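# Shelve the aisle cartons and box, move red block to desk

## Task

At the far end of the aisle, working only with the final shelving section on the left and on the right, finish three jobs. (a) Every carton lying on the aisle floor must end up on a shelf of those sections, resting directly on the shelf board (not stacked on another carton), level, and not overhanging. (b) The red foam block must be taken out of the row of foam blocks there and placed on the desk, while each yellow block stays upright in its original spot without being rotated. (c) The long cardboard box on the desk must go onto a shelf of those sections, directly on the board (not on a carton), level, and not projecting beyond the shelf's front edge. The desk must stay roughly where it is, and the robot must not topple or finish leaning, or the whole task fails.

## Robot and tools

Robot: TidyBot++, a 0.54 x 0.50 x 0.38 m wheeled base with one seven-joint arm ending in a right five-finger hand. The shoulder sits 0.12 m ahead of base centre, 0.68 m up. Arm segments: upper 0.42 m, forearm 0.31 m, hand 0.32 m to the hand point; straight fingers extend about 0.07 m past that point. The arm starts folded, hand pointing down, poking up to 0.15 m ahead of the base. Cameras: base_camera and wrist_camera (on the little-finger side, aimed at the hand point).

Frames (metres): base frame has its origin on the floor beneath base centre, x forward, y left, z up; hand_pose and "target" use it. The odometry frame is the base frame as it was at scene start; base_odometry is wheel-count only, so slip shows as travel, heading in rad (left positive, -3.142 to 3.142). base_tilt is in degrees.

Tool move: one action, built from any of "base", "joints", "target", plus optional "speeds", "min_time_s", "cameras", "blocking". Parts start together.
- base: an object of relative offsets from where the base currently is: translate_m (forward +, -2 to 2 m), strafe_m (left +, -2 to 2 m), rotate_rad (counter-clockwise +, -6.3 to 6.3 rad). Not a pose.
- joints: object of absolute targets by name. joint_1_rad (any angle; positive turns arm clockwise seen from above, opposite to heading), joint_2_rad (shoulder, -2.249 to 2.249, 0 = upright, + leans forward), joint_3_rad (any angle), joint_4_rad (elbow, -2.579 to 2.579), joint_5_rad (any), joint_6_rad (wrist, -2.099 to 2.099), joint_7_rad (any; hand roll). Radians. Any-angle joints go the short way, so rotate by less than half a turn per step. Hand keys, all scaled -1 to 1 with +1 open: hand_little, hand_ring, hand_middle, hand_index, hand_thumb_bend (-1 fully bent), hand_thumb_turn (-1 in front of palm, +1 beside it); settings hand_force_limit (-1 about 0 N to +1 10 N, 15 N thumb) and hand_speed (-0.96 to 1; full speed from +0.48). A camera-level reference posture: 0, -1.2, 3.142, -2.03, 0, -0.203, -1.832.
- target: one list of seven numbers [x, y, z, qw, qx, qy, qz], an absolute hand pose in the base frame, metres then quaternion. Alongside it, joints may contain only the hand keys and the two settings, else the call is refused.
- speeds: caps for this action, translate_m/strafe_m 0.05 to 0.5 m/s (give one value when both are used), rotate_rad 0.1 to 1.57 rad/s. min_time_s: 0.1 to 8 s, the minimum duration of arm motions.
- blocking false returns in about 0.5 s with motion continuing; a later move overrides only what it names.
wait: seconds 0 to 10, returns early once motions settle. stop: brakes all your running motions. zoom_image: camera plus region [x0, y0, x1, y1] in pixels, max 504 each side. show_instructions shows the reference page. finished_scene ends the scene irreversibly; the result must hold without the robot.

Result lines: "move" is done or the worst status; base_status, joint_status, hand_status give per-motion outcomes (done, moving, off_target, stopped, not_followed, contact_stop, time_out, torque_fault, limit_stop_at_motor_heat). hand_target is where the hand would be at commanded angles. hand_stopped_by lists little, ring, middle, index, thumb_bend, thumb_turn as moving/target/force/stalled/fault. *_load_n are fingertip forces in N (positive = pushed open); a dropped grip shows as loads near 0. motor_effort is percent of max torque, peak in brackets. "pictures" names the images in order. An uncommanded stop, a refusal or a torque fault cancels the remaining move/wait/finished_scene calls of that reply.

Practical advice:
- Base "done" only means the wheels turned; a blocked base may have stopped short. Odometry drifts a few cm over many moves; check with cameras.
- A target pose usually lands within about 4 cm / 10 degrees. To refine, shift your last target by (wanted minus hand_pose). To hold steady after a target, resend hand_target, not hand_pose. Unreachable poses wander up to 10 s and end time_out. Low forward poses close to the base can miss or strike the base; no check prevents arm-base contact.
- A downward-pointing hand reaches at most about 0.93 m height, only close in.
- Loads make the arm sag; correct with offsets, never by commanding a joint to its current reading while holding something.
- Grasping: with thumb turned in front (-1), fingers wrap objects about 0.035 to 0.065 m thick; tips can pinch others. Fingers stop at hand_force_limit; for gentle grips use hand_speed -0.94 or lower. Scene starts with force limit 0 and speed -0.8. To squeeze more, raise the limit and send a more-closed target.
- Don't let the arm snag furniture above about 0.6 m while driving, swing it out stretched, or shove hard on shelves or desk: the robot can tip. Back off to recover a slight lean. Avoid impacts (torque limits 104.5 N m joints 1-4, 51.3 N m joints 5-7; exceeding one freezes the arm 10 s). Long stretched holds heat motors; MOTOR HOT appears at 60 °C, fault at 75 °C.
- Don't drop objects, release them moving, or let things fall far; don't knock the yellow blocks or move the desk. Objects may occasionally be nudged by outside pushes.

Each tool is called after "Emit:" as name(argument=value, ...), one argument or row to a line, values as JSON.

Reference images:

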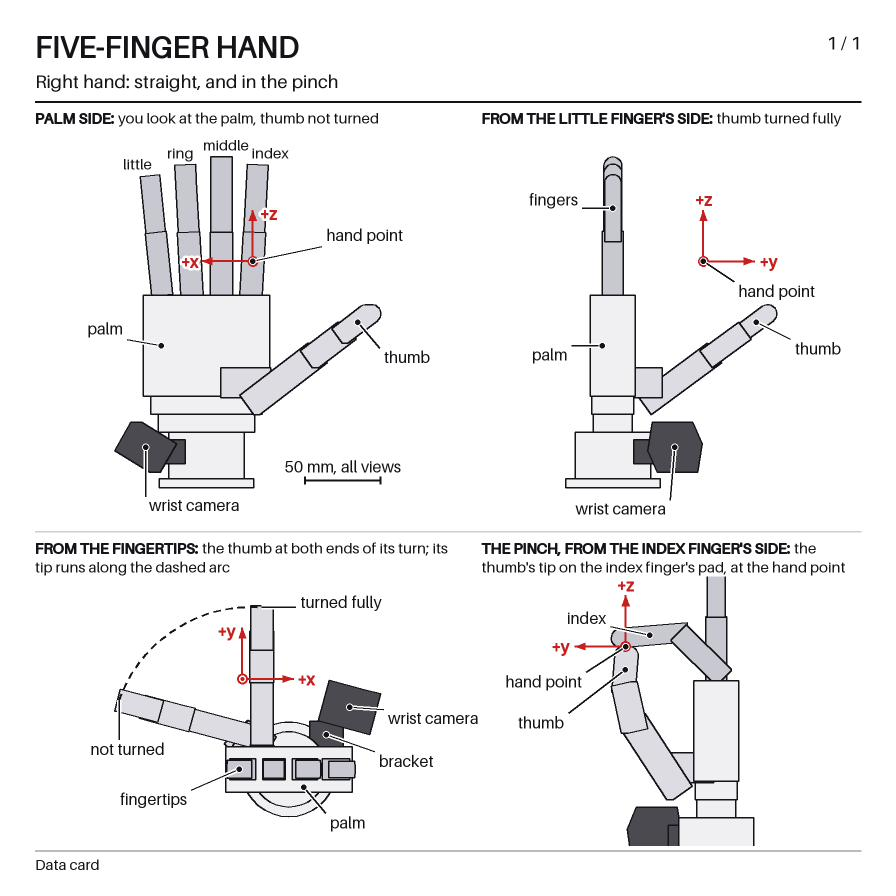

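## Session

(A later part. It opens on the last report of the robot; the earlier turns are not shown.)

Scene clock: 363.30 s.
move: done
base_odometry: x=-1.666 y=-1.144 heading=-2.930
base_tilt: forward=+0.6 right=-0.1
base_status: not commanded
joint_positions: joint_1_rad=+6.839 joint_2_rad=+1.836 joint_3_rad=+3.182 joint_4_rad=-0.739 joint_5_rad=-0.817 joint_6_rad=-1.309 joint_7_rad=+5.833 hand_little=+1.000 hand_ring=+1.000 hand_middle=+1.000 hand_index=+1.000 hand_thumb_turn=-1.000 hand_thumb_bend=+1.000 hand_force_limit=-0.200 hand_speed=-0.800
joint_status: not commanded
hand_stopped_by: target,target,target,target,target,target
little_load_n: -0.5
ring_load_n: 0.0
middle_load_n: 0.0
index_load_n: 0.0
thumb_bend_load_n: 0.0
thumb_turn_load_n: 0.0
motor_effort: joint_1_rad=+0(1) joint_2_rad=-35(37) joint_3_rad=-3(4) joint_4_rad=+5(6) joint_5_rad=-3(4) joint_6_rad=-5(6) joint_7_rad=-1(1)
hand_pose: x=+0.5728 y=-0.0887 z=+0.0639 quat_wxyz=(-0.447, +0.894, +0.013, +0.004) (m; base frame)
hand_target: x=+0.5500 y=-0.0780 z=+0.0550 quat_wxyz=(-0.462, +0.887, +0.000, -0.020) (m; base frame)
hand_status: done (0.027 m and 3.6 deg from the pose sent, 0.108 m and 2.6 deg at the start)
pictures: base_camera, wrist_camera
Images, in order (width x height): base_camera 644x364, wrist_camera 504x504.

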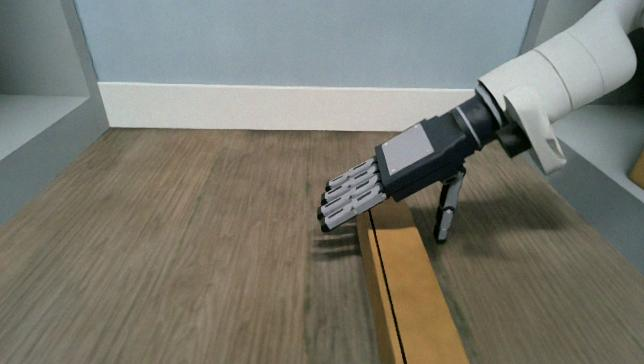

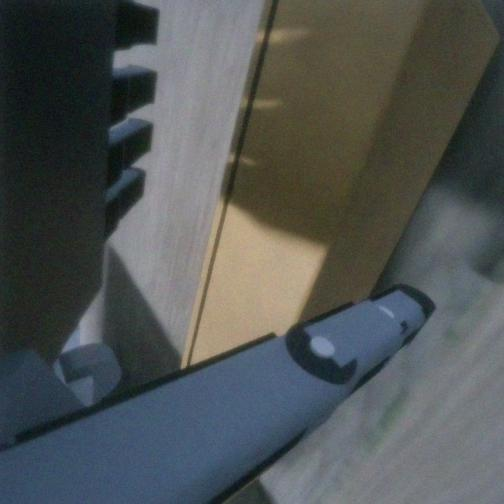

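Emit:
move(
  target=[0.543, -0.074, 0.022, 0.4617, -0.887, 0.0, 0.02],
  min_time_s=2,
  cameras=["all"],
)

Scene clock: 369.20 s.
move: done
base_odometry: x=-1.666 y=-1.144 heading=-2.930
base_tilt: forward=+0.6 right=-0.1
base_status: not commanded
joint_positions: joint_1_rad=+6.850 joint_2_rad=+1.927 joint_3_rad=+3.149 joint_4_rad=-0.629 joint_5_rad=-0.774 joint_6_rad=-1.309 joint_7_rad=+5.811 hand_little=+1.000 hand_ring=+1.000 hand_middle=+1.000 hand_index=+1.000 hand_thumb_turn=-1.000 hand_thumb_bend=+1.000 hand_force_limit=-0.200 hand_speed=-0.800
joint_status: not commanded
hand_stopped_by: target,target,target,target,target,target
little_load_n: 0.0
ring_load_n: 0.0
middle_load_n: 0.0
index_load_n: 0.0
thumb_bend_load_n: 0.0
thumb_turn_load_n: 0.0
motor_effort: joint_1_rad=+0(1) joint_2_rad=-35(36) joint_3_rad=-3(4) joint_4_rad=+5(6) joint_5_rad=-3(4) joint_6_rad=-4(5) joint_7_rad=-1(1)
hand_pose: x=+0.5676 y=-0.0852 z=+0.0307 quat_wxyz=(-0.446, +0.895, +0.015, +0.004) (m; base frame)
hand_target: x=+0.5430 y=-0.0740 z=+0.0220 quat_wxyz=(-0.462, +0.887, +0.000, -0.020) (m; base frame)
hand_status: done (0.028 m and 3.9 deg from the pose sent, 0.053 m and 3.6 deg at the start)
pictures: base_camera, wrist_camera
Images, in order (width x height): base_camera 644x364, wrist_camera 504x504.

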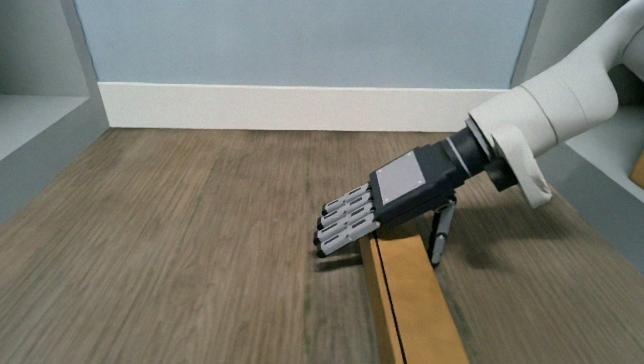

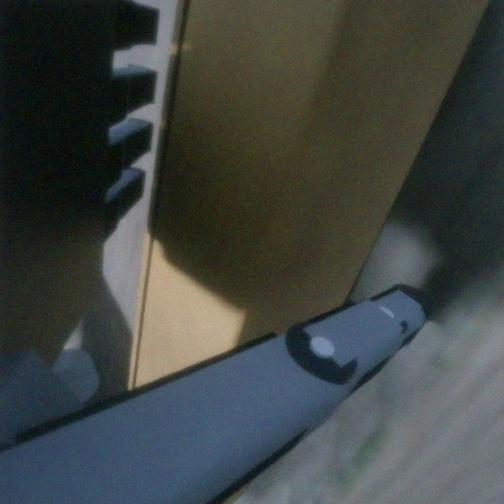

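Emit:
move(
  joints={"hand_little":-0.1,"hand_ring":-0.1,"hand_middle":-0.1,"hand_index":-0.1,"hand_thumb_bend":0.0,"hand_speed":-0.9,"hand_force_limit":-0.2},
)

Emit:
move(
  target=[0.53, -0.02, 0.35, 0.4617, -0.887, 0.0, 0.0],
  min_time_s=3,
  cameras=["all"],
)

Scene clock: 375.57 s.
move: off_target
base_odometry: x=-1.666 y=-1.144 heading=-2.930
base_tilt: forward=+0.7 right=-0.1
base_status: not commanded
joint_positions: joint_1_rad=+6.851 joint_2_rad=+1.927 joint_3_rad=+3.147 joint_4_rad=-0.629 joint_5_rad=-0.773 joint_6_rad=-1.309 joint_7_rad=+5.811 hand_little=+0.256 hand_ring=+0.265 hand_middle=+0.257 hand_index=+0.247 hand_thumb_turn=-1.000 hand_thumb_bend=+0.656 hand_force_limit=-0.200 hand_speed=-0.900
joint_status: hand_little off_target (ended at +0.256, target -0.100); hand_ring off_target (ended at +0.265, target -0.100); hand_middle off_target (ended at +0.257, target -0.100); hand_index off_target (ended at +0.247, target -0.100); hand_thumb_bend off_target (ended at +0.656, target +0.000); the others done
hand_stopped_by: force,force,force,force,force,target
little_load_n: 4.5
ring_load_n: 1.5
middle_load_n: 7.0
index_load_n: 6.0
thumb_bend_load_n: 19.5
thumb_turn_load_n: 7.5
motor_effort: joint_1_rad=+0(1) joint_2_rad=-34(35) joint_3_rad=-3(4) joint_4_rad=+5(6) joint_5_rad=-3(4) joint_6_rad=-4(5) joint_7_rad=-1(1)
hand_pose: x=+0.5678 y=-0.0850 z=+0.0309 quat_wxyz=(-0.446, +0.895, +0.015, +0.005) (m; base frame)
hand_target: x=+0.5430 y=-0.0740 z=+0.0220 quat_wxyz=(-0.462, +0.887, +0.000, -0.020) (m; base frame)
hand_status: not commanded
pictures: none

Scene clock: 378.87 s.
move: done
base_odometry: x=-1.666 y=-1.144 heading=-2.930
base_tilt: forward=+0.6 right=+0.0
base_status: not commanded
joint_positions: joint_1_rad=+6.718 joint_2_rad=+1.134 joint_3_rad=+3.275 joint_4_rad=-1.592 joint_5_rad=-0.929 joint_6_rad=-1.309 joint_7_rad=+5.919 hand_little=+0.256 hand_ring=+0.265 hand_middle=+0.257 hand_index=+0.247 hand_thumb_turn=-1.000 hand_thumb_bend=+0.656 hand_force_limit=-0.200 hand_speed=-0.900
joint_status: not commanded
hand_stopped_by: force,force,force,force,force,target
little_load_n: 4.0
ring_load_n: 1.5
middle_load_n: 7.0
index_load_n: 5.5
thumb_bend_load_n: 20.0
thumb_turn_load_n: 7.5
motor_effort: joint_1_rad=+0(1) joint_2_rad=-33(37) joint_3_rad=-2(4) joint_4_rad=+4(6) joint_5_rad=-2(4) joint_6_rad=-6(6) joint_7_rad=-1(2)
hand_pose: x=+0.5180 y=-0.0192 z=+0.3441 quat_wxyz=(-0.467, +0.884, -0.005, -0.023) (m; base frame)
hand_target: x=+0.5300 y=-0.0200 z=+0.3500 quat_wxyz=(-0.462, +0.887, +0.000, +0.000) (m; base frame)
hand_status: done (0.013 m and 2.8 deg from the pose sent, 0.328 m and 2.7 deg at the start)
pictures: base_camera, wrist_camera
Images, in order (width x height): base_camera 644x364, wrist_camera 504x504.

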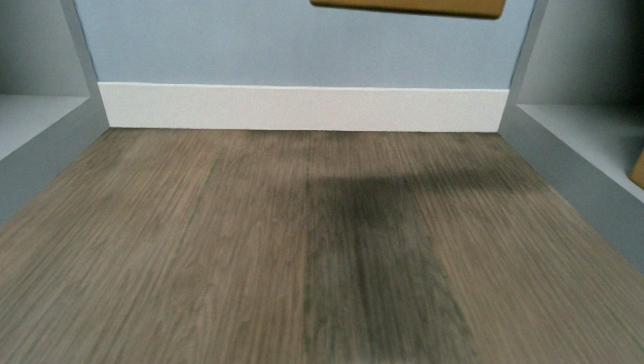

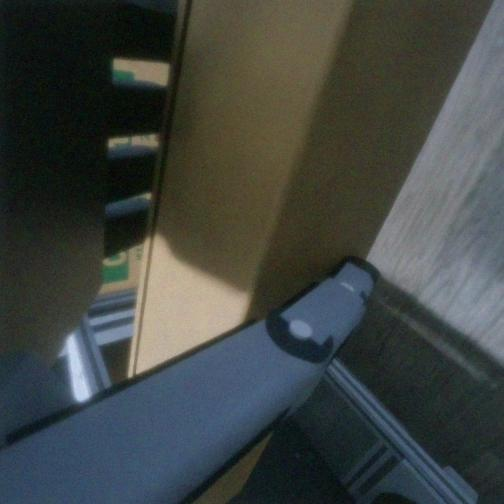

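Emit:
move(
  target=[0.55, 0.1, 0.66, 0.4617, -0.887, 0.0, 0.0],
  min_time_s=3,
)

Emit:
move(
  base={"translate_m":0.2,"strafe_m":0.025,"rotate_rad":0.03},
  speeds={"translate_m":0.15},
)

Emit:
move(
  target=[0.63, 0.3, 0.70, 0.4617, -0.887, 0.0, 0.0],
  min_time_s=3,
  cameras=["all"],
)

Scene clock: 387.60 s.
move: done
base_odometry: x=-1.666 y=-1.144 heading=-2.930
base_tilt: forward=+0.6 right=-0.1
base_status: not commanded
joint_positions: joint_1_rad=+6.458 joint_2_rad=+0.531 joint_3_rad=+3.293 joint_4_rad=-1.592 joint_5_rad=-0.931 joint_6_rad=-1.482 joint_7_rad=+5.370 hand_little=+0.256 hand_ring=+0.265 hand_middle=+0.257 hand_index=+0.247 hand_thumb_turn=-1.000 hand_thumb_bend=+0.656 hand_force_limit=-0.200 hand_speed=-0.900
joint_status: not commanded
hand_stopped_by: force,force,force,force,force,target
little_load_n: 4.5
ring_load_n: 1.5
middle_load_n: 7.0
index_load_n: 5.5
thumb_bend_load_n: 19.5
thumb_turn_load_n: 7.5
motor_effort: joint_1_rad=+0(1) joint_2_rad=-27(34) joint_3_rad=-1(3) joint_4_rad=+10(10) joint_5_rad=-5(6) joint_6_rad=-4(6) joint_7_rad=-1(1)
hand_pose: x=+0.5550 y=+0.0881 z=+0.6350 quat_wxyz=(-0.440, +0.898, +0.009, +0.007) (m; base frame)
hand_target: x=+0.5500 y=+0.1000 z=+0.6600 quat_wxyz=(-0.462, +0.887, +0.000, +0.000) (m; base frame)
hand_status: done (0.028 m and 3.1 deg from the pose sent, 0.339 m and 2.8 deg at the start)
pictures: none

Scene clock: 389.63 s.
move: done
base_odometry: x=-1.856 y=-1.211 heading=-2.899
base_tilt: forward=+0.6 right=-0.1
base_status: done
joint_positions: joint_1_rad=+6.448 joint_2_rad=+0.529 joint_3_rad=+3.299 joint_4_rad=-1.592 joint_5_rad=-0.933 joint_6_rad=-1.485 joint_7_rad=+5.369 hand_little=+0.256 hand_ring=+0.265 hand_middle=+0.257 hand_index=+0.247 hand_thumb_turn=-1.000 hand_thumb_bend=+0.656 hand_force_limit=-0.200 hand_speed=-0.900
joint_status: not commanded
hand_stopped_by: force,force,force,force,force,target
little_load_n: 4.5
ring_load_n: 1.5
middle_load_n: 7.0
index_load_n: 5.5
thumb_bend_load_n: 19.5
thumb_turn_load_n: 7.5
motor_effort: joint_1_rad=+0(4) joint_2_rad=-27(29) joint_3_rad=-2(3) joint_4_rad=+10(11) joint_5_rad=-5(6) joint_6_rad=-3(4) joint_7_rad=-1(1)
hand_pose: x=+0.5544 y=+0.0906 z=+0.6359 quat_wxyz=(-0.439, +0.898, +0.012, +0.006) (m; base frame)
hand_target: x=+0.5500 y=+0.1000 z=+0.6600 quat_wxyz=(-0.462, +0.887, +0.000, +0.000) (m; base frame)
hand_status: not commanded
pictures: none

Scene clock: 392.97 s.
move: done
base_odometry: x=-1.856 y=-1.211 heading=-2.899
base_tilt: forward=+0.7 right=-0.1
base_status: not commanded
joint_positions: joint_1_rad=+6.164 joint_2_rad=+0.587 joint_3_rad=+3.168 joint_4_rad=-1.257 joint_5_rad=-0.962 joint_6_rad=-1.360 joint_7_rad=+4.927 hand_little=+0.256 hand_ring=+0.265 hand_middle=+0.257 hand_index=+0.247 hand_thumb_turn=-1.000 hand_thumb_bend=+0.656 hand_force_limit=-0.200 hand_speed=-0.900
joint_status: not commanded
hand_stopped_by: force,force,force,force,force,target
little_load_n: 4.5
ring_load_n: 2.0
middle_load_n: 7.0
index_load_n: 6.0
thumb_bend_load_n: 19.5
thumb_turn_load_n: 7.5
motor_effort: joint_1_rad=+1(2) joint_2_rad=-31(31) joint_3_rad=-2(3) joint_4_rad=+12(13) joint_5_rad=-6(7) joint_6_rad=-1(3) joint_7_rad=-1(1)
hand_pose: x=+0.6157 y=+0.2747 z=+0.7035 quat_wxyz=(-0.443, +0.896, +0.028, -0.001) (m; base frame)
hand_target: x=+0.6300 y=+0.3000 z=+0.7000 quat_wxyz=(-0.462, +0.887, +0.000, +0.000) (m; base frame)
hand_status: done (0.029 m and 4.0 deg from the pose sent, 0.232 m and 3.2 deg at the start)
pictures: base_camera, wrist_camera
Images, in order (width x height): base_camera 644x364, wrist_camera 504x504.

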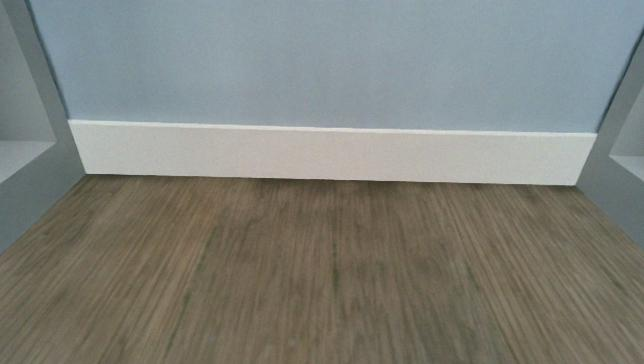

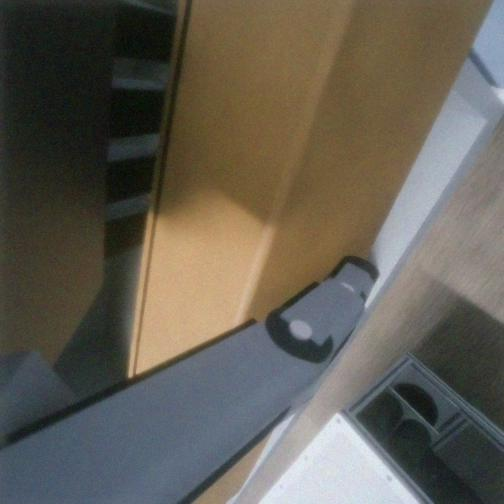

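Emit:
move(
  target=[0.60, 0.52, 0.67, 0.4617, -0.887, 0.02, -0.0104],
  min_time_s=4,
  cameras=["wrist_camera"],
)

Scene clock: 403.60 s.
move: done
base_odometry: x=-1.856 y=-1.211 heading=-2.899
base_tilt: forward=+0.7 right=-0.1
base_status: not commanded
joint_positions: joint_1_rad=+6.199 joint_2_rad=+0.956 joint_3_rad=+2.005 joint_4_rad=-1.141 joint_5_rad=+0.228 joint_6_rad=-0.770 joint_7_rad=+3.962 hand_little=+0.256 hand_ring=+0.265 hand_middle=+0.257 hand_index=+0.247 hand_thumb_turn=-1.000 hand_thumb_bend=+0.656 hand_force_limit=-0.200 hand_speed=-0.900
joint_status: not commanded
hand_stopped_by: force,force,force,force,force,target
little_load_n: 4.0
ring_load_n: 1.5
middle_load_n: 7.0
index_load_n: 5.5
thumb_bend_load_n: 19.5
thumb_turn_load_n: 7.5
motor_effort: joint_1_rad=+0(1) joint_2_rad=-33(34) joint_3_rad=-12(12) joint_4_rad=+10(13) joint_5_rad=-4(7) joint_6_rad=+5(5) joint_7_rad=-1(1)
hand_pose: x=+0.5740 y=+0.5097 z=+0.6642 quat_wxyz=(-0.435, +0.900, +0.011, -0.004) (m; base frame)
hand_target: x=+0.6000 y=+0.5200 z=+0.6700 quat_wxyz=(-0.462, +0.887, -0.020, +0.010) (m; base frame)
hand_status: done (0.029 m and 5.2 deg from the pose sent, 0.248 m and 6.1 deg at the start)
pictures: wrist_camera
Images, in order (width x height): wrist_camera 504x504.

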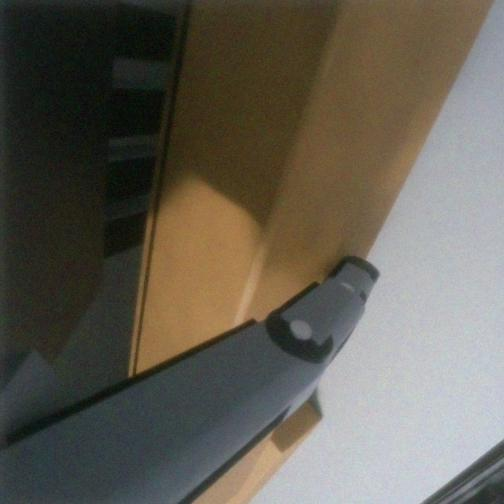

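Emit:
move(
  target=[0.62, 0.525, 0.605, 0.4617, -0.887, 0.01, -0.005],
  min_time_s=2,
)

Emit:
move(
  target=[0.62, 0.525, 0.57, 0.4617, -0.887, 0.01, -0.005],
  min_time_s=1.5,
  cameras=["wrist_camera"],
)

Scene clock: 411.60 s.
move: done
base_odometry: x=-1.856 y=-1.211 heading=-2.899
base_tilt: forward=+0.6 right=-0.1
base_status: not commanded
joint_positions: joint_1_rad=+6.199 joint_2_rad=+1.089 joint_3_rad=+2.001 joint_4_rad=-1.122 joint_5_rad=+0.284 joint_6_rad=-0.733 joint_7_rad=+3.961 hand_little=+0.256 hand_ring=+0.265 hand_middle=+0.257 hand_index=+0.247 hand_thumb_turn=-1.000 hand_thumb_bend=+0.656 hand_force_limit=-0.200 hand_speed=-0.900
joint_status: not commanded
hand_stopped_by: force,force,force,force,force,target
little_load_n: 4.5
ring_load_n: 2.0
middle_load_n: 7.0
index_load_n: 5.5
thumb_bend_load_n: 20.0
thumb_turn_load_n: 7.5
motor_effort: joint_1_rad=+1(1) joint_2_rad=-35(36) joint_3_rad=-13(13) joint_4_rad=+9(10) joint_5_rad=-3(4) joint_6_rad=+5(5) joint_7_rad=-1(1)
hand_pose: x=+0.5953 y=+0.5114 z=+0.6011 quat_wxyz=(-0.435, +0.900, -0.015, -0.024) (m; base frame)
hand_target: x=+0.6200 y=+0.5250 z=+0.6050 quat_wxyz=(-0.462, +0.887, -0.010, +0.005) (m; base frame)
hand_status: done (0.028 m and 4.8 deg from the pose sent, 0.077 m and 4.3 deg at the start)
pictures: none

Scene clock: 413.40 s.
move: done
base_odometry: x=-1.856 y=-1.211 heading=-2.899
base_tilt: forward=+0.7 right=-0.1
base_status: not commanded
joint_positions: joint_1_rad=+6.201 joint_2_rad=+1.149 joint_3_rad=+1.980 joint_4_rad=-1.123 joint_5_rad=+0.357 joint_6_rad=-0.681 joint_7_rad=+3.961 hand_little=+0.256 hand_ring=+0.265 hand_middle=+0.257 hand_index=+0.247 hand_thumb_turn=-1.000 hand_thumb_bend=+0.656 hand_force_limit=-0.200 hand_speed=-0.900
joint_status: not commanded
hand_stopped_by: force,force,force,force,force,target
little_load_n: 4.5
ring_load_n: 1.5
middle_load_n: 7.0
index_load_n: 5.5
thumb_bend_load_n: 19.5
thumb_turn_load_n: 7.5
motor_effort: joint_1_rad=+0(1) joint_2_rad=-36(37) joint_3_rad=-13(14) joint_4_rad=+8(9) joint_5_rad=-3(4) joint_6_rad=+4(5) joint_7_rad=-1(1)
hand_pose: x=+0.6111 y=+0.5164 z=+0.5748 quat_wxyz=(-0.441, +0.897, -0.016, -0.010) (m; base frame)
hand_target: x=+0.6200 y=+0.5250 z=+0.5700 quat_wxyz=(-0.462, +0.887, -0.010, +0.005) (m; base frame)
hand_status: done (0.013 m and 3.2 deg from the pose sent, 0.042 m and 4.8 deg at the start)
pictures: wrist_camera
Images, in order (width x height): wrist_camera 504x504.

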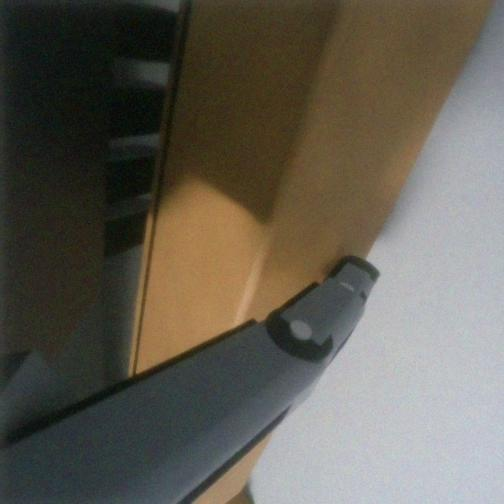

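Emit:
move(
  target=[0.61, 0.525, 0.548, 0.4617, -0.887, 0.0, 0.0],
  min_time_s=1.5,
)

Emit:
move(
  target=[0.61, 0.525, 0.53, 0.4617, -0.887, 0.0, 0.0],
  min_time_s=1.5,
  cameras=["wrist_camera"],
)

Scene clock: 417.43 s.
move: done
base_odometry: x=-1.856 y=-1.211 heading=-2.899
base_tilt: forward=+0.7 right=-0.1
base_status: not commanded
joint_positions: joint_1_rad=+6.215 joint_2_rad=+1.169 joint_3_rad=+1.953 joint_4_rad=-1.155 joint_5_rad=+0.399 joint_6_rad=-0.645 joint_7_rad=+3.961 hand_little=+0.256 hand_ring=+0.265 hand_middle=+0.257 hand_index=+0.247 hand_thumb_turn=-1.000 hand_thumb_bend=+0.656 hand_force_limit=-0.200 hand_speed=-0.900
joint_status: not commanded
hand_stopped_by: force,force,force,force,force,target
little_load_n: 3.5
ring_load_n: 1.0
middle_load_n: 7.0
index_load_n: 6.5
thumb_bend_load_n: 19.0
thumb_turn_load_n: 8.5
motor_effort: joint_1_rad=+0(1) joint_2_rad=-33(36) joint_3_rad=-12(13) joint_4_rad=+7(8) joint_5_rad=-4(4) joint_6_rad=+4(5) joint_7_rad=-1(2)
hand_pose: x=+0.6092 y=+0.5185 z=+0.5676 quat_wxyz=(-0.448, +0.894, -0.007, -0.004) (m; base frame)
hand_target: x=+0.6100 y=+0.5250 z=+0.5480 quat_wxyz=(-0.462, +0.887, +0.000, +0.000) (m; base frame)
hand_status: done (0.021 m and 2.0 deg from the pose sent, 0.028 m and 3.4 deg at the start)
pictures: none

Scene clock: 419.23 s.
move: done
base_odometry: x=-1.856 y=-1.211 heading=-2.899
base_tilt: forward=+0.7 right=-0.1
base_status: not commanded
joint_positions: joint_1_rad=+6.217 joint_2_rad=+1.187 joint_3_rad=+1.935 joint_4_rad=-1.166 joint_5_rad=+0.428 joint_6_rad=-0.616 joint_7_rad=+3.961 hand_little=+0.256 hand_ring=+0.265 hand_middle=+0.257 hand_index=+0.247 hand_thumb_turn=-1.000 hand_thumb_bend=+0.656 hand_force_limit=-0.200 hand_speed=-0.900
joint_status: not commanded
hand_stopped_by: force,force,force,force,force,target
little_load_n: 2.0
ring_load_n: 0.0
middle_load_n: 6.0
index_load_n: 7.0
thumb_bend_load_n: 18.0
thumb_turn_load_n: 8.0
motor_effort: joint_1_rad=+0(1) joint_2_rad=-30(33) joint_3_rad=-10(12) joint_4_rad=+6(7) joint_5_rad=-3(4) joint_6_rad=+4(4) joint_7_rad=-1(2)
hand_pose: x=+0.6112 y=+0.5243 z=+0.5648 quat_wxyz=(-0.456, +0.890, -0.003, +0.003) (m; base frame)
hand_target: x=+0.6100 y=+0.5250 z=+0.5300 quat_wxyz=(-0.462, +0.887, +0.000, +0.000) (m; base frame)
hand_status: done (0.035 m and 0.9 deg from the pose sent, 0.038 m and 2.0 deg at the start)
pictures: wrist_camera
Images, in order (width x height): wrist_camera 504x504.

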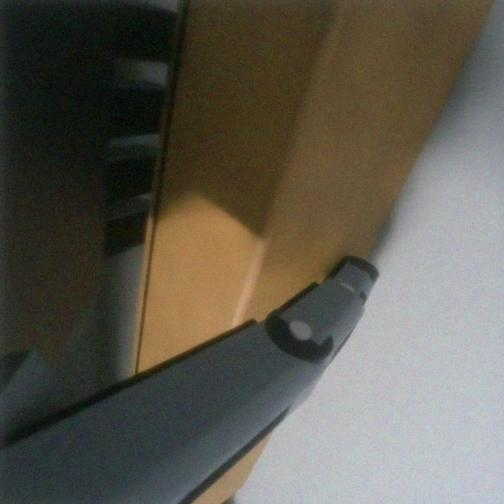

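Emit:
move(
  target=[0.61, 0.525, 0.549, 0.4617, -0.887, 0.0, 0.0],
  min_time_s=1,
)

Emit:
move(
  joints={"hand_little":1,"hand_ring":1,"hand_middle":1,"hand_index":1,"hand_thumb_bend":1,"hand_speed":-0.8},
)

Emit:
move(
  target=[0.60, 0.525, 0.66, 0.4617, -0.887, 0.0, 0.0],
  min_time_s=2,
)

Emit:
move(
  target=[0.57, 0.25, 0.72, 0.4617, -0.887, 0.0, 0.0],
  min_time_s=3,
  cameras=["all"],
)

Scene clock: 424.40 s.
move: done
base_odometry: x=-1.856 y=-1.211 heading=-2.899
base_tilt: forward=+0.6 right=-0.1
base_status: not commanded
joint_positions: joint_1_rad=+6.217 joint_2_rad=+1.187 joint_3_rad=+1.935 joint_4_rad=-1.166 joint_5_rad=+0.428 joint_6_rad=-0.616 joint_7_rad=+3.961 hand_little=+0.256 hand_ring=+0.265 hand_middle=+0.257 hand_index=+0.247 hand_thumb_turn=-1.000 hand_thumb_bend=+0.656 hand_force_limit=-0.200 hand_speed=-0.900
joint_status: not commanded
hand_stopped_by: force,force,force,force,force,target
little_load_n: 2.5
ring_load_n: 0.0
middle_load_n: 6.0
index_load_n: 7.5
thumb_bend_load_n: 18.5
thumb_turn_load_n: 8.0
motor_effort: joint_1_rad=-1(1) joint_2_rad=-30(31) joint_3_rad=-10(11) joint_4_rad=+6(6) joint_5_rad=-3(3) joint_6_rad=+3(4) joint_7_rad=-1(2)
hand_pose: x=+0.6112 y=+0.5243 z=+0.5648 quat_wxyz=(-0.456, +0.890, -0.003, +0.003) (m; base frame)
hand_target: x=+0.6100 y=+0.5250 z=+0.5490 quat_wxyz=(-0.462, +0.887, +0.000, +0.000) (m; base frame)
hand_status: done (0.016 m and 0.9 deg from the pose sent, 0.016 m and 0.9 deg at the start)
pictures: none

Scene clock: 426.23 s.
move: done
base_odometry: x=-1.856 y=-1.211 heading=-2.899
base_tilt: forward=+0.6 right=-0.1
base_status: not commanded
joint_positions: joint_1_rad=+6.217 joint_2_rad=+1.192 joint_3_rad=+1.935 joint_4_rad=-1.166 joint_5_rad=+0.428 joint_6_rad=-0.616 joint_7_rad=+3.961 hand_little=+1.000 hand_ring=+1.000 hand_middle=+1.000 hand_index=+1.000 hand_thumb_turn=-1.000 hand_thumb_bend=+1.000 hand_force_limit=-0.200 hand_speed=-0.800
joint_status: all done
hand_stopped_by: target,target,target,target,target,target
little_load_n: 0.0
ring_load_n: 0.0
middle_load_n: 0.0
index_load_n: 0.0
thumb_bend_load_n: 0.0
thumb_turn_load_n: 0.0
motor_effort: joint_1_rad=+0(1) joint_2_rad=-36(36) joint_3_rad=-14(14) joint_4_rad=+7(7) joint_5_rad=-3(4) joint_6_rad=+4(5) joint_7_rad=-1(1)
hand_pose: x=+0.6103 y=+0.5243 z=+0.5616 quat_wxyz=(-0.456, +0.890, -0.005, +0.001) (m; base frame)
hand_target: x=+0.6100 y=+0.5250 z=+0.5490 quat_wxyz=(-0.462, +0.887, +0.000, +0.000) (m; base frame)
hand_status: not commanded
pictures: none

Scene clock: 428.57 s.
move: done
base_odometry: x=-1.856 y=-1.211 heading=-2.899
base_tilt: forward=+0.6 right=-0.1
base_status: not commanded
joint_positions: joint_1_rad=+6.208 joint_2_rad=+1.049 joint_3_rad=+1.954 joint_4_rad=-1.098 joint_5_rad=+0.280 joint_6_rad=-0.686 joint_7_rad=+3.961 hand_little=+1.000 hand_ring=+1.000 hand_middle=+1.000 hand_index=+1.000 hand_thumb_turn=-1.000 hand_thumb_bend=+1.000 hand_force_limit=-0.200 hand_speed=-0.800
joint_status: not commanded
hand_stopped_by: target,target,target,target,target,target
little_load_n: 0.0
ring_load_n: 0.0
middle_load_n: 0.0
index_load_n: 0.0
thumb_bend_load_n: 0.0
thumb_turn_load_n: 0.0
motor_effort: joint_1_rad=+0(1) joint_2_rad=-35(36) joint_3_rad=-12(14) joint_4_rad=+9(9) joint_5_rad=-3(4) joint_6_rad=+5(6) joint_7_rad=-1(1)
hand_pose: x=+0.6123 y=+0.5295 z=+0.6556 quat_wxyz=(-0.475, +0.880, -0.016, +0.010) (m; base frame)
hand_target: x=+0.6000 y=+0.5250 z=+0.6600 quat_wxyz=(-0.462, +0.887, +0.000, +0.000) (m; base frame)
hand_status: done (0.014 m and 2.8 deg from the pose sent, 0.099 m and 0.9 deg at the start)
pictures: none

Scene clock: 431.87 s.
move: done
base_odometry: x=-1.856 y=-1.211 heading=-2.899
base_tilt: forward=+0.6 right=-0.1
base_status: not commanded
joint_positions: joint_1_rad=+6.903 joint_2_rad=+0.982 joint_3_rad=+1.636 joint_4_rad=-1.405 joint_5_rad=+0.249 joint_6_rad=-0.921 joint_7_rad=+4.080 hand_little=+1.000 hand_ring=+1.000 hand_middle=+1.000 hand_index=+1.000 hand_thumb_turn=-1.000 hand_thumb_bend=+1.000 hand_force_limit=-0.200 hand_speed=-0.800
joint_status: not commanded
hand_stopped_by: target,target,target,target,target,target
little_load_n: 0.0
ring_load_n: 0.0
middle_load_n: 0.0
index_load_n: 0.0
thumb_bend_load_n: 0.0
thumb_turn_load_n: 0.5
motor_effort: joint_1_rad=+0(3) joint_2_rad=-26(35) joint_3_rad=-13(13) joint_4_rad=+9(10) joint_5_rad=-4(5) joint_6_rad=+4(5) joint_7_rad=-1(1)
hand_pose: x=+0.6049 y=+0.2452 z=+0.7055 quat_wxyz=(-0.464, +0.885, -0.043, +0.019) (m; base frame)
hand_target: x=+0.5700 y=+0.2500 z=+0.7200 quat_wxyz=(-0.462, +0.887, +0.000, +0.000) (m; base frame)
hand_status: done (0.038 m and 5.4 deg from the pose sent, 0.290 m and 2.8 deg at the start)
pictures: base_camera, wrist_camera
Images, in order (width x height): base_camera 644x364, wrist_camera 504x504.

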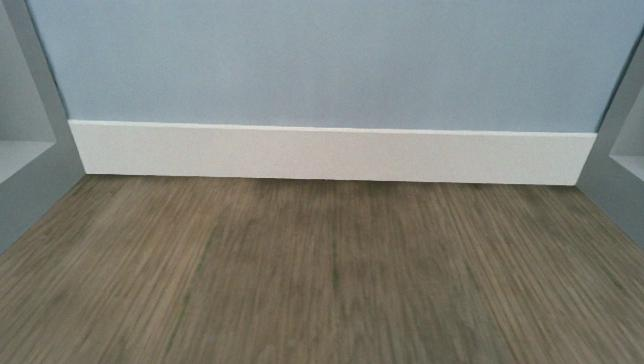

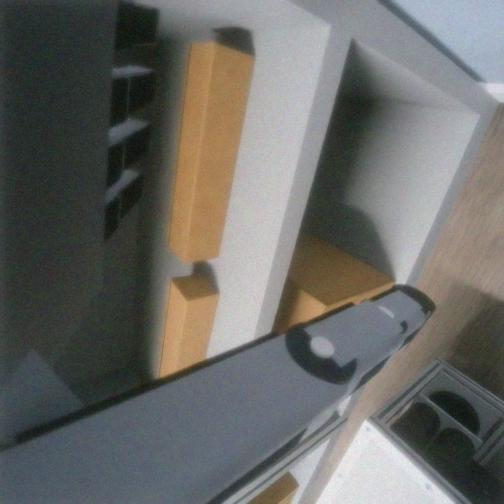

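Emit:
move(
  joints={"joint_1_rad":6.283,"joint_2_rad":-0.317,"joint_3_rad":3.142,"joint_4_rad":-2.5,"joint_5_rad":0,"joint_6_rad":-0.87,"joint_7_rad":1.6},
  min_time_s=3,
)

Emit:
move(
  base={"translate_m":-0.45,"rotate_rad":-0.01},
  speeds={"translate_m":0.25},
  cameras=["all"],
)

Scene clock: 446.70 s.
move: done
base_odometry: x=-1.856 y=-1.211 heading=-2.899
base_tilt: forward=+0.6 right=-0.1
base_status: not commanded
joint_positions: joint_1_rad=+6.299 joint_2_rad=-0.302 joint_3_rad=+3.119 joint_4_rad=-2.477 joint_5_rad=+0.040 joint_6_rad=-0.921 joint_7_rad=+1.642 hand_little=+1.000 hand_ring=+1.000 hand_middle=+1.000 hand_index=+1.000 hand_thumb_turn=-1.000 hand_thumb_bend=+1.000 hand_force_limit=-0.200 hand_speed=-0.800
joint_status: all done
hand_stopped_by: target,target,target,target,target,target
little_load_n: 0.0
ring_load_n: 0.0
middle_load_n: -0.5
index_load_n: -0.5
thumb_bend_load_n: 0.0
thumb_turn_load_n: 0.0
motor_effort: joint_1_rad=+1(2) joint_2_rad=-2(27) joint_3_rad=+0(14) joint_4_rad=+11(12) joint_5_rad=+0(6) joint_6_rad=+1(5) joint_7_rad=-1(2)
hand_pose: x=+0.2915 y=+0.0542 z=+0.5820 quat_wxyz=(-0.022, +0.051, -0.998, +0.020) (m; base frame)
hand_target: x=+0.3026 y=+0.0624 z=+0.5827 quat_wxyz=(-0.044, +0.015, -0.999, +0.001) (m; base frame)
hand_status: not commanded
pictures: none

Scene clock: 449.47 s.
move: done
base_odometry: x=-1.419 y=-1.103 heading=-2.910
base_tilt: forward=+0.6 right=-0.1
base_status: done
joint_positions: joint_1_rad=+6.298 joint_2_rad=-0.309 joint_3_rad=+3.120 joint_4_rad=-2.481 joint_5_rad=+0.039 joint_6_rad=-0.919 joint_7_rad=+1.640 hand_little=+1.000 hand_ring=+1.000 hand_middle=+1.000 hand_index=+1.000 hand_thumb_turn=-1.000 hand_thumb_bend=+1.000 hand_force_limit=-0.200 hand_speed=-0.800
joint_status: not commanded
hand_stopped_by: target,target,target,target,target,target
little_load_n: 0.0
ring_load_n: 0.0
middle_load_n: 0.0
index_load_n: 0.0
thumb_bend_load_n: 0.0
thumb_turn_load_n: 0.0
motor_effort: joint_1_rad=+0(1) joint_2_rad=-2(4) joint_3_rad=+0(1) joint_4_rad=+11(12) joint_5_rad=+0(1) joint_6_rad=+1(2) joint_7_rad=-1(1)
hand_pose: x=+0.2912 y=+0.0545 z=+0.5822 quat_wxyz=(-0.025, +0.049, -0.998, +0.020) (m; base frame)
hand_target: x=+0.3026 y=+0.0624 z=+0.5827 quat_wxyz=(-0.044, +0.015, -0.999, +0.001) (m; base frame)
hand_status: not commanded
pictures: base_camera, wrist_camera
Images, in order (width x height): base_camera 644x364, wrist_camera 504x504.

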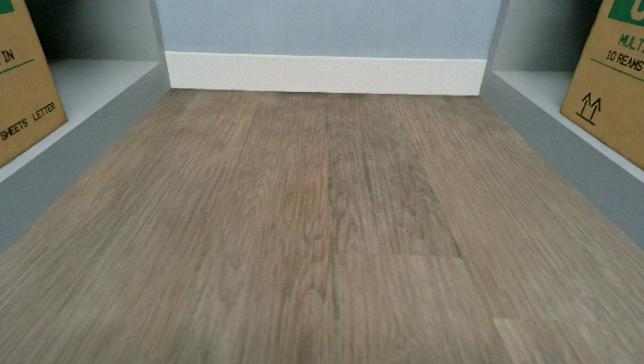

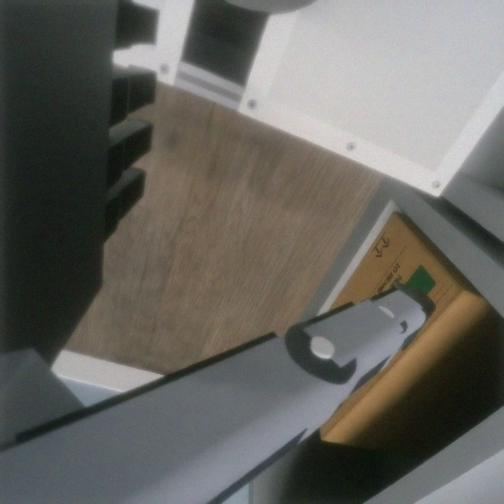

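Emit:
move(
  base={"translate_m":0.25},
  speeds={"translate_m":0.25},
)

Emit:
move(
  target=[0.42, 0.0, 0.82, 0, 0, 0.793, -0.609],
  min_time_s=3,
  cameras=["all"],
)

Scene clock: 458.60 s.
move: done
base_odometry: x=-1.663 y=-1.160 heading=-2.910
base_tilt: forward=+0.6 right=-0.1
base_status: done
joint_positions: joint_1_rad=+6.298 joint_2_rad=-0.311 joint_3_rad=+3.120 joint_4_rad=-2.483 joint_5_rad=+0.038 joint_6_rad=-0.918 joint_7_rad=+1.640 hand_little=+1.000 hand_ring=+1.000 hand_middle=+1.000 hand_index=+1.000 hand_thumb_turn=-1.000 hand_thumb_bend=+1.000 hand_force_limit=-0.200 hand_speed=-0.800
joint_status: not commanded
hand_stopped_by: target,target,target,target,target,target
little_load_n: 0.0
ring_load_n: 0.0
middle_load_n: 0.0
index_load_n: 0.0
thumb_bend_load_n: 0.0
thumb_turn_load_n: 0.0
motor_effort: joint_1_rad=+0(1) joint_2_rad=-2(4) joint_3_rad=+0(1) joint_4_rad=+11(12) joint_5_rad=+0(1) joint_6_rad=+2(2) joint_7_rad=-1(1)
hand_pose: x=+0.2911 y=+0.0546 z=+0.5822 quat_wxyz=(-0.026, +0.049, -0.998, +0.020) (m; base frame)
hand_target: x=+0.3026 y=+0.0624 z=+0.5827 quat_wxyz=(-0.044, +0.015, -0.999, +0.001) (m; base frame)
hand_status: not commanded
pictures: none

Scene clock: 462.23 s.
move: off_target
base_odometry: x=-1.663 y=-1.160 heading=-2.910
base_tilt: forward=+0.6 right=-0.1
base_status: not commanded
joint_positions: joint_1_rad=+5.517 joint_2_rad=+0.249 joint_3_rad=+3.097 joint_4_rad=-1.725 joint_5_rad=+0.859 joint_6_rad=-2.037 joint_7_rad=+0.864 hand_little=+1.000 hand_ring=+1.000 hand_middle=+1.000 hand_index=+1.000 hand_thumb_turn=-1.000 hand_thumb_bend=+1.000 hand_force_limit=-0.200 hand_speed=-0.800
joint_status: not commanded
hand_stopped_by: target,target,target,target,target,target
little_load_n: 0.5
ring_load_n: 0.0
middle_load_n: 0.0
index_load_n: 0.0
thumb_bend_load_n: 0.0
thumb_turn_load_n: 0.0
motor_effort: joint_1_rad=+0(1) joint_2_rad=-18(18) joint_3_rad=+0(1) joint_4_rad=+9(11) joint_5_rad=+4(5) joint_6_rad=-3(5) joint_7_rad=-1(1)
hand_pose: x=+0.4331 y=+0.0071 z=+0.7908 quat_wxyz=(-0.005, +0.032, -0.826, +0.562) (m; base frame)
hand_target: x=+0.4355 y=+0.0085 z=+0.8073 quat_wxyz=(-0.019, +0.015, -0.806, +0.591) (m; base frame)
hand_status: off_target (0.033 m and 7.5 deg from the pose sent, 0.276 m and 73.0 deg at the start; a joint's target at an end of its range on 91 of 91 steps)
pictures: base_camera, wrist_camera
Images, in order (width x height): base_camera 644x364, wrist_camera 504x504.

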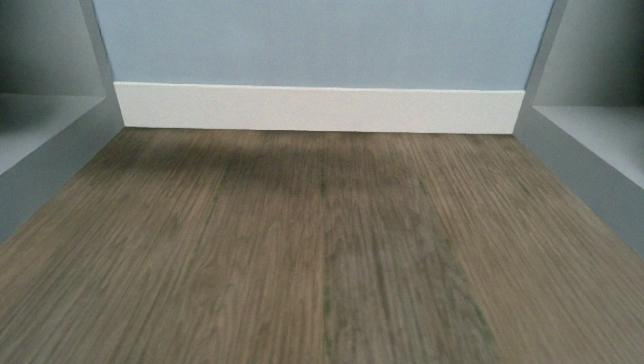

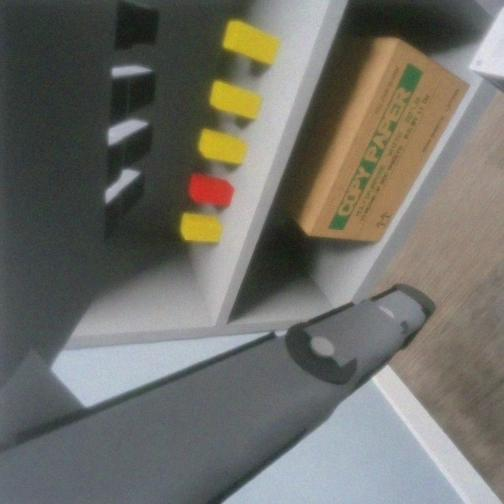

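Emit:
zoom_image(
  camera="wrist_camera",
  region=[150, 0, 350, 260],
)

Scaled by 1.938 from the camera's 504x504 image, which has a finer 720x720 frame.

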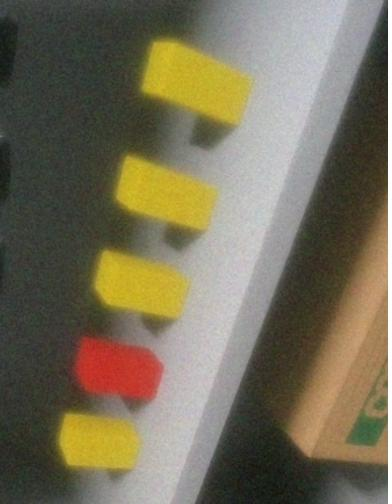

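Emit:
move(
  base={"translate_m":0.1},
  speeds={"translate_m":0.25},
)

Emit:
move(
  target=[0.6, -0.25, 0.72, 0, 0, 0.793, -0.609],
  min_time_s=3,
  cameras=["all"],
)

Scene clock: 494.13 s.
move: done
base_odometry: x=-1.760 y=-1.183 heading=-2.911
base_tilt: forward=+0.6 right=-0.1
base_status: done
joint_positions: joint_1_rad=+5.516 joint_2_rad=+0.256 joint_3_rad=+3.096 joint_4_rad=-1.724 joint_5_rad=+0.864 joint_6_rad=-2.041 joint_7_rad=+0.863 hand_little=+1.000 hand_ring=+1.000 hand_middle=+1.000 hand_index=+1.000 hand_thumb_turn=-1.000 hand_thumb_bend=+1.000 hand_force_limit=-0.200 hand_speed=-0.800
joint_status: not commanded
hand_stopped_by: target,target,target,target,target,target
little_load_n: 0.0
ring_load_n: 0.0
middle_load_n: 0.0
index_load_n: 0.0
thumb_bend_load_n: 0.0
thumb_turn_load_n: 0.0
motor_effort: joint_1_rad=+0(2) joint_2_rad=-18(19) joint_3_rad=+0(1) joint_4_rad=+9(10) joint_5_rad=+5(5) joint_6_rad=-5(5) joint_7_rad=-1(1)
hand_pose: x=+0.4338 y=+0.0075 z=+0.7913 quat_wxyz=(-0.005, +0.032, -0.824, +0.566) (m; base frame)
hand_target: x=+0.4355 y=+0.0085 z=+0.8073 quat_wxyz=(-0.019, +0.015, -0.806, +0.591) (m; base frame)
hand_status: not commanded
pictures: none

Scene clock: 497.73 s.
move: done
base_odometry: x=-1.760 y=-1.183 heading=-2.911
base_tilt: forward=+0.6 right=-0.1
base_status: not commanded
joint_positions: joint_1_rad=+5.922 joint_2_rad=+0.483 joint_3_rad=+3.490 joint_4_rad=-1.724 joint_5_rad=+1.154 joint_6_rad=-1.392 joint_7_rad=+0.935 hand_little=+1.000 hand_ring=+1.000 hand_middle=+1.000 hand_index=+1.000 hand_thumb_turn=-1.000 hand_thumb_bend=+1.000 hand_force_limit=-0.200 hand_speed=-0.800
joint_status: not commanded
hand_stopped_by: target,target,target,target,target,target
little_load_n: 0.0
ring_load_n: 0.0
middle_load_n: 0.0
index_load_n: 0.0
thumb_bend_load_n: 0.0
thumb_turn_load_n: 0.0
motor_effort: joint_1_rad=+0(1) joint_2_rad=-23(24) joint_3_rad=+3(3) joint_4_rad=+10(10) joint_5_rad=+6(6) joint_6_rad=-3(5) joint_7_rad=-1(1)
hand_pose: x=+0.5870 y=-0.2392 z=+0.7280 quat_wxyz=(-0.006, -0.038, -0.799, +0.600) (m; base frame)
hand_target: x=+0.6000 y=-0.2500 z=+0.7200 quat_wxyz=(+0.000, +0.000, -0.793, +0.609) (m; base frame)
hand_status: done (0.019 m and 4.6 deg from the pose sent, 0.315 m and 7.1 deg at the start)
pictures: base_camera, wrist_camera
Images, in order (width x height): base_camera 644x364, wrist_camera 504x504.

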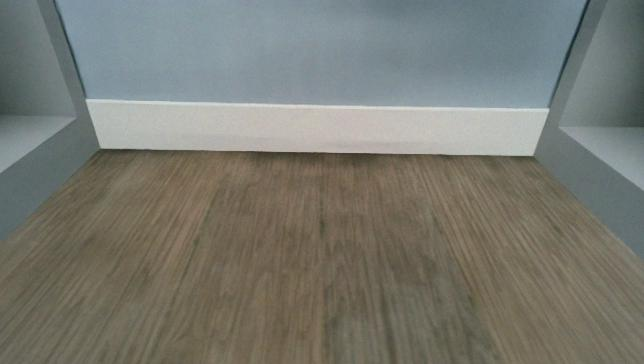

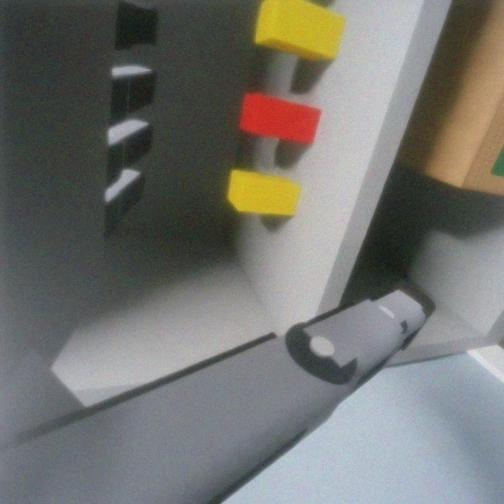

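Emit:
zoom_image(
  camera="wrist_camera",
  region=[200, 0, 380, 240],
)

Scaled by 2.100 from the camera's 504x504 image, which has a finer 720x720 frame.

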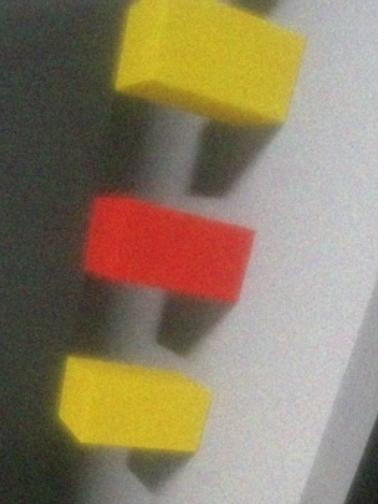

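Emit:
move(
  target=[0.605, -0.45, 0.665, 0, 0, 0.793, -0.609],
  min_time_s=3,
  cameras=["wrist_camera"],
)

Scene clock: 511.33 s.
move: done
base_odometry: x=-1.760 y=-1.183 heading=-2.911
base_tilt: forward=+0.6 right=-0.1
base_status: not commanded
joint_positions: joint_1_rad=+6.267 joint_2_rad=+0.643 joint_3_rad=+3.639 joint_4_rad=-1.713 joint_5_rad=+1.365 joint_6_rad=-0.935 joint_7_rad=+0.926 hand_little=+1.000 hand_ring=+1.000 hand_middle=+1.000 hand_index=+1.000 hand_thumb_turn=-1.000 hand_thumb_bend=+1.000 hand_force_limit=-0.200 hand_speed=-0.800
joint_status: not commanded
hand_stopped_by: target,target,target,target,target,target
little_load_n: 0.0
ring_load_n: 0.0
middle_load_n: 0.0
index_load_n: 0.0
thumb_bend_load_n: 0.0
thumb_turn_load_n: 0.0
motor_effort: joint_1_rad=+1(1) joint_2_rad=-27(28) joint_3_rad=+5(5) joint_4_rad=+10(11) joint_5_rad=+5(6) joint_6_rad=-4(5) joint_7_rad=-1(1)
hand_pose: x=+0.5892 y=-0.4364 z=+0.6696 quat_wxyz=(+0.016, -0.009, -0.797, +0.604) (m; base frame)
hand_target: x=+0.6050 y=-0.4500 z=+0.6650 quat_wxyz=(+0.000, +0.000, -0.793, +0.609) (m; base frame)
hand_status: done (0.021 m and 2.2 deg from the pose sent, 0.221 m and 4.6 deg at the start)
pictures: wrist_camera
Images, in order (width x height): wrist_camera 504x504.

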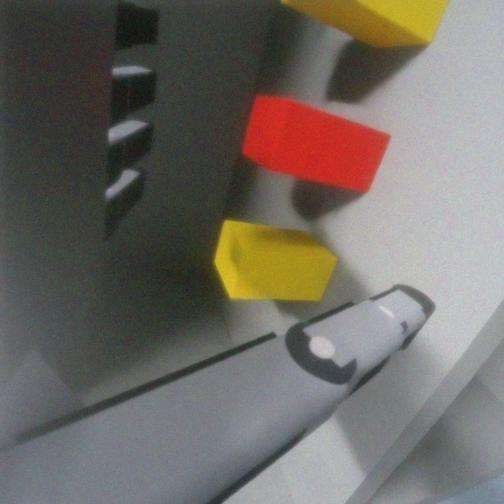

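Emit:
move(
  target=[0.592, -0.565, 0.64, 0, 0, 0.793, -0.609],
  min_time_s=2.5,
  cameras=["wrist_camera"],
)

Scene clock: 521.27 s.
move: done
base_odometry: x=-1.760 y=-1.183 heading=-2.911
base_tilt: forward=+0.7 right=-0.1
base_status: not commanded
joint_positions: joint_1_rad=+6.492 joint_2_rad=+0.755 joint_3_rad=+3.666 joint_4_rad=-1.594 joint_5_rad=+1.487 joint_6_rad=-0.739 joint_7_rad=+0.874 hand_little=+1.000 hand_ring=+1.000 hand_middle=+1.000 hand_index=+1.000 hand_thumb_turn=-1.000 hand_thumb_bend=+1.000 hand_force_limit=-0.200 hand_speed=-0.800
joint_status: not commanded
hand_stopped_by: target,target,target,target,target,target
little_load_n: 0.0
ring_load_n: 0.0
middle_load_n: 0.0
index_load_n: 0.0
thumb_bend_load_n: 0.0
thumb_turn_load_n: 0.0
motor_effort: joint_1_rad=+0(1) joint_2_rad=-31(31) joint_3_rad=+6(6) joint_4_rad=+11(11) joint_5_rad=+3(5) joint_6_rad=-4(5) joint_7_rad=-1(1)
hand_pose: x=+0.5830 y=-0.5513 z=+0.6498 quat_wxyz=(+0.010, -0.013, -0.794, +0.608) (m; base frame)
hand_target: x=+0.5920 y=-0.5650 z=+0.6400 quat_wxyz=(+0.000, +0.000, -0.793, +0.609) (m; base frame)
hand_status: done (0.019 m and 1.8 deg from the pose sent, 0.132 m and 2.2 deg at the start)
pictures: wrist_camera
Images, in order (width x height): wrist_camera 504x504.

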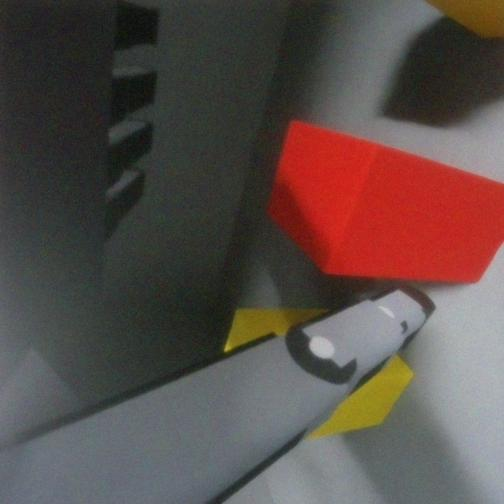

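Emit:
move(
  target=[0.580, -0.565, 0.59, 0, 0, 0.793, -0.609],
  min_time_s=2.5,
  cameras=["wrist_camera"],
)

Scene clock: 531.80 s.
move: done
base_odometry: x=-1.760 y=-1.183 heading=-2.911
base_tilt: forward=+0.6 right=-0.1
base_status: not commanded
joint_positions: joint_1_rad=+6.576 joint_2_rad=+0.800 joint_3_rad=+3.577 joint_4_rad=-1.617 joint_5_rad=+1.669 joint_6_rad=-0.738 joint_7_rad=+0.676 hand_little=+1.000 hand_ring=+1.000 hand_middle=+1.000 hand_index=+1.000 hand_thumb_turn=-1.000 hand_thumb_bend=+1.000 hand_force_limit=-0.200 hand_speed=-0.800
joint_status: not commanded
hand_stopped_by: target,target,target,target,target,target
little_load_n: 0.0
ring_load_n: 0.0
middle_load_n: 0.0
index_load_n: 0.0
thumb_bend_load_n: 0.0
thumb_turn_load_n: 0.0
motor_effort: joint_1_rad=+0(1) joint_2_rad=-32(33) joint_3_rad=+5(6) joint_4_rad=+10(11) joint_5_rad=+3(4) joint_6_rad=-4(5) joint_7_rad=-1(1)
hand_pose: x=+0.5908 y=-0.5650 z=+0.6163 quat_wxyz=(-0.017, -0.009, -0.793, +0.609) (m; base frame)
hand_target: x=+0.5800 y=-0.5650 z=+0.5900 quat_wxyz=(+0.000, +0.000, -0.793, +0.609) (m; base frame)
hand_status: done (0.028 m and 2.2 deg from the pose sent, 0.061 m and 1.8 deg at the start)
pictures: wrist_camera
Images, in order (width x height): wrist_camera 504x504.

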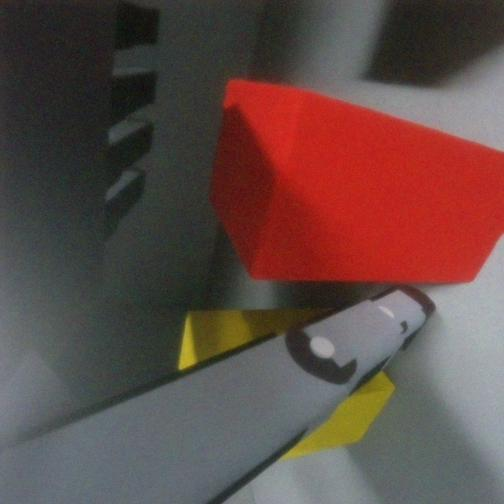

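Emit:
move(
  target=[0.562, -0.563, 0.573, 0, 0, 0.793, -0.609],
  min_time_s=2,
  cameras=["wrist_camera"],
)

Scene clock: 538.30 s.
move: done
base_odometry: x=-1.760 y=-1.183 heading=-2.911
base_tilt: forward=+0.6 right=-0.1
base_status: not commanded
joint_positions: joint_1_rad=+6.639 joint_2_rad=+0.800 joint_3_rad=+3.491 joint_4_rad=-1.682 joint_5_rad=+1.774 joint_6_rad=-0.767 joint_7_rad=+0.581 hand_little=+1.000 hand_ring=+1.000 hand_middle=+1.000 hand_index=+1.000 hand_thumb_turn=-1.000 hand_thumb_bend=+1.000 hand_force_limit=-0.200 hand_speed=-0.800
joint_status: not commanded
hand_stopped_by: target,target,target,target,target,target
little_load_n: 0.0
ring_load_n: 0.0
middle_load_n: 0.0
index_load_n: 0.0
thumb_bend_load_n: 0.0
thumb_turn_load_n: 0.0
motor_effort: joint_1_rad=+0(1) joint_2_rad=-32(32) joint_3_rad=+5(6) joint_4_rad=+10(11) joint_5_rad=+2(3) joint_6_rad=-5(6) joint_7_rad=-1(1)
hand_pose: x=+0.5768 y=-0.5596 z=+0.5883 quat_wxyz=(-0.019, -0.003, -0.801, +0.598) (m; base frame)
hand_target: x=+0.5620 y=-0.5630 z=+0.5730 quat_wxyz=(+0.000, +0.000, -0.793, +0.609) (m; base frame)
hand_status: done (0.022 m and 2.8 deg from the pose sent, 0.052 m and 2.2 deg at the start)
pictures: wrist_camera
Images, in order (width x height): wrist_camera 504x504.

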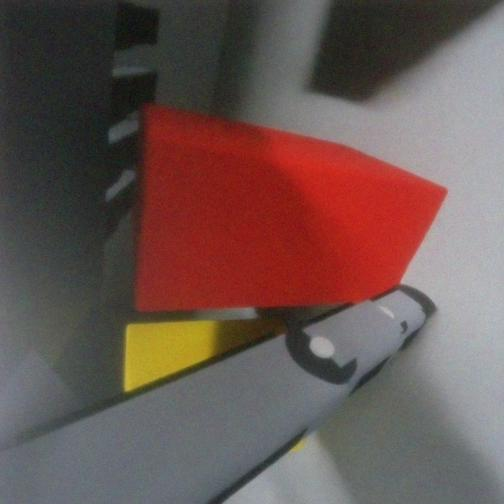

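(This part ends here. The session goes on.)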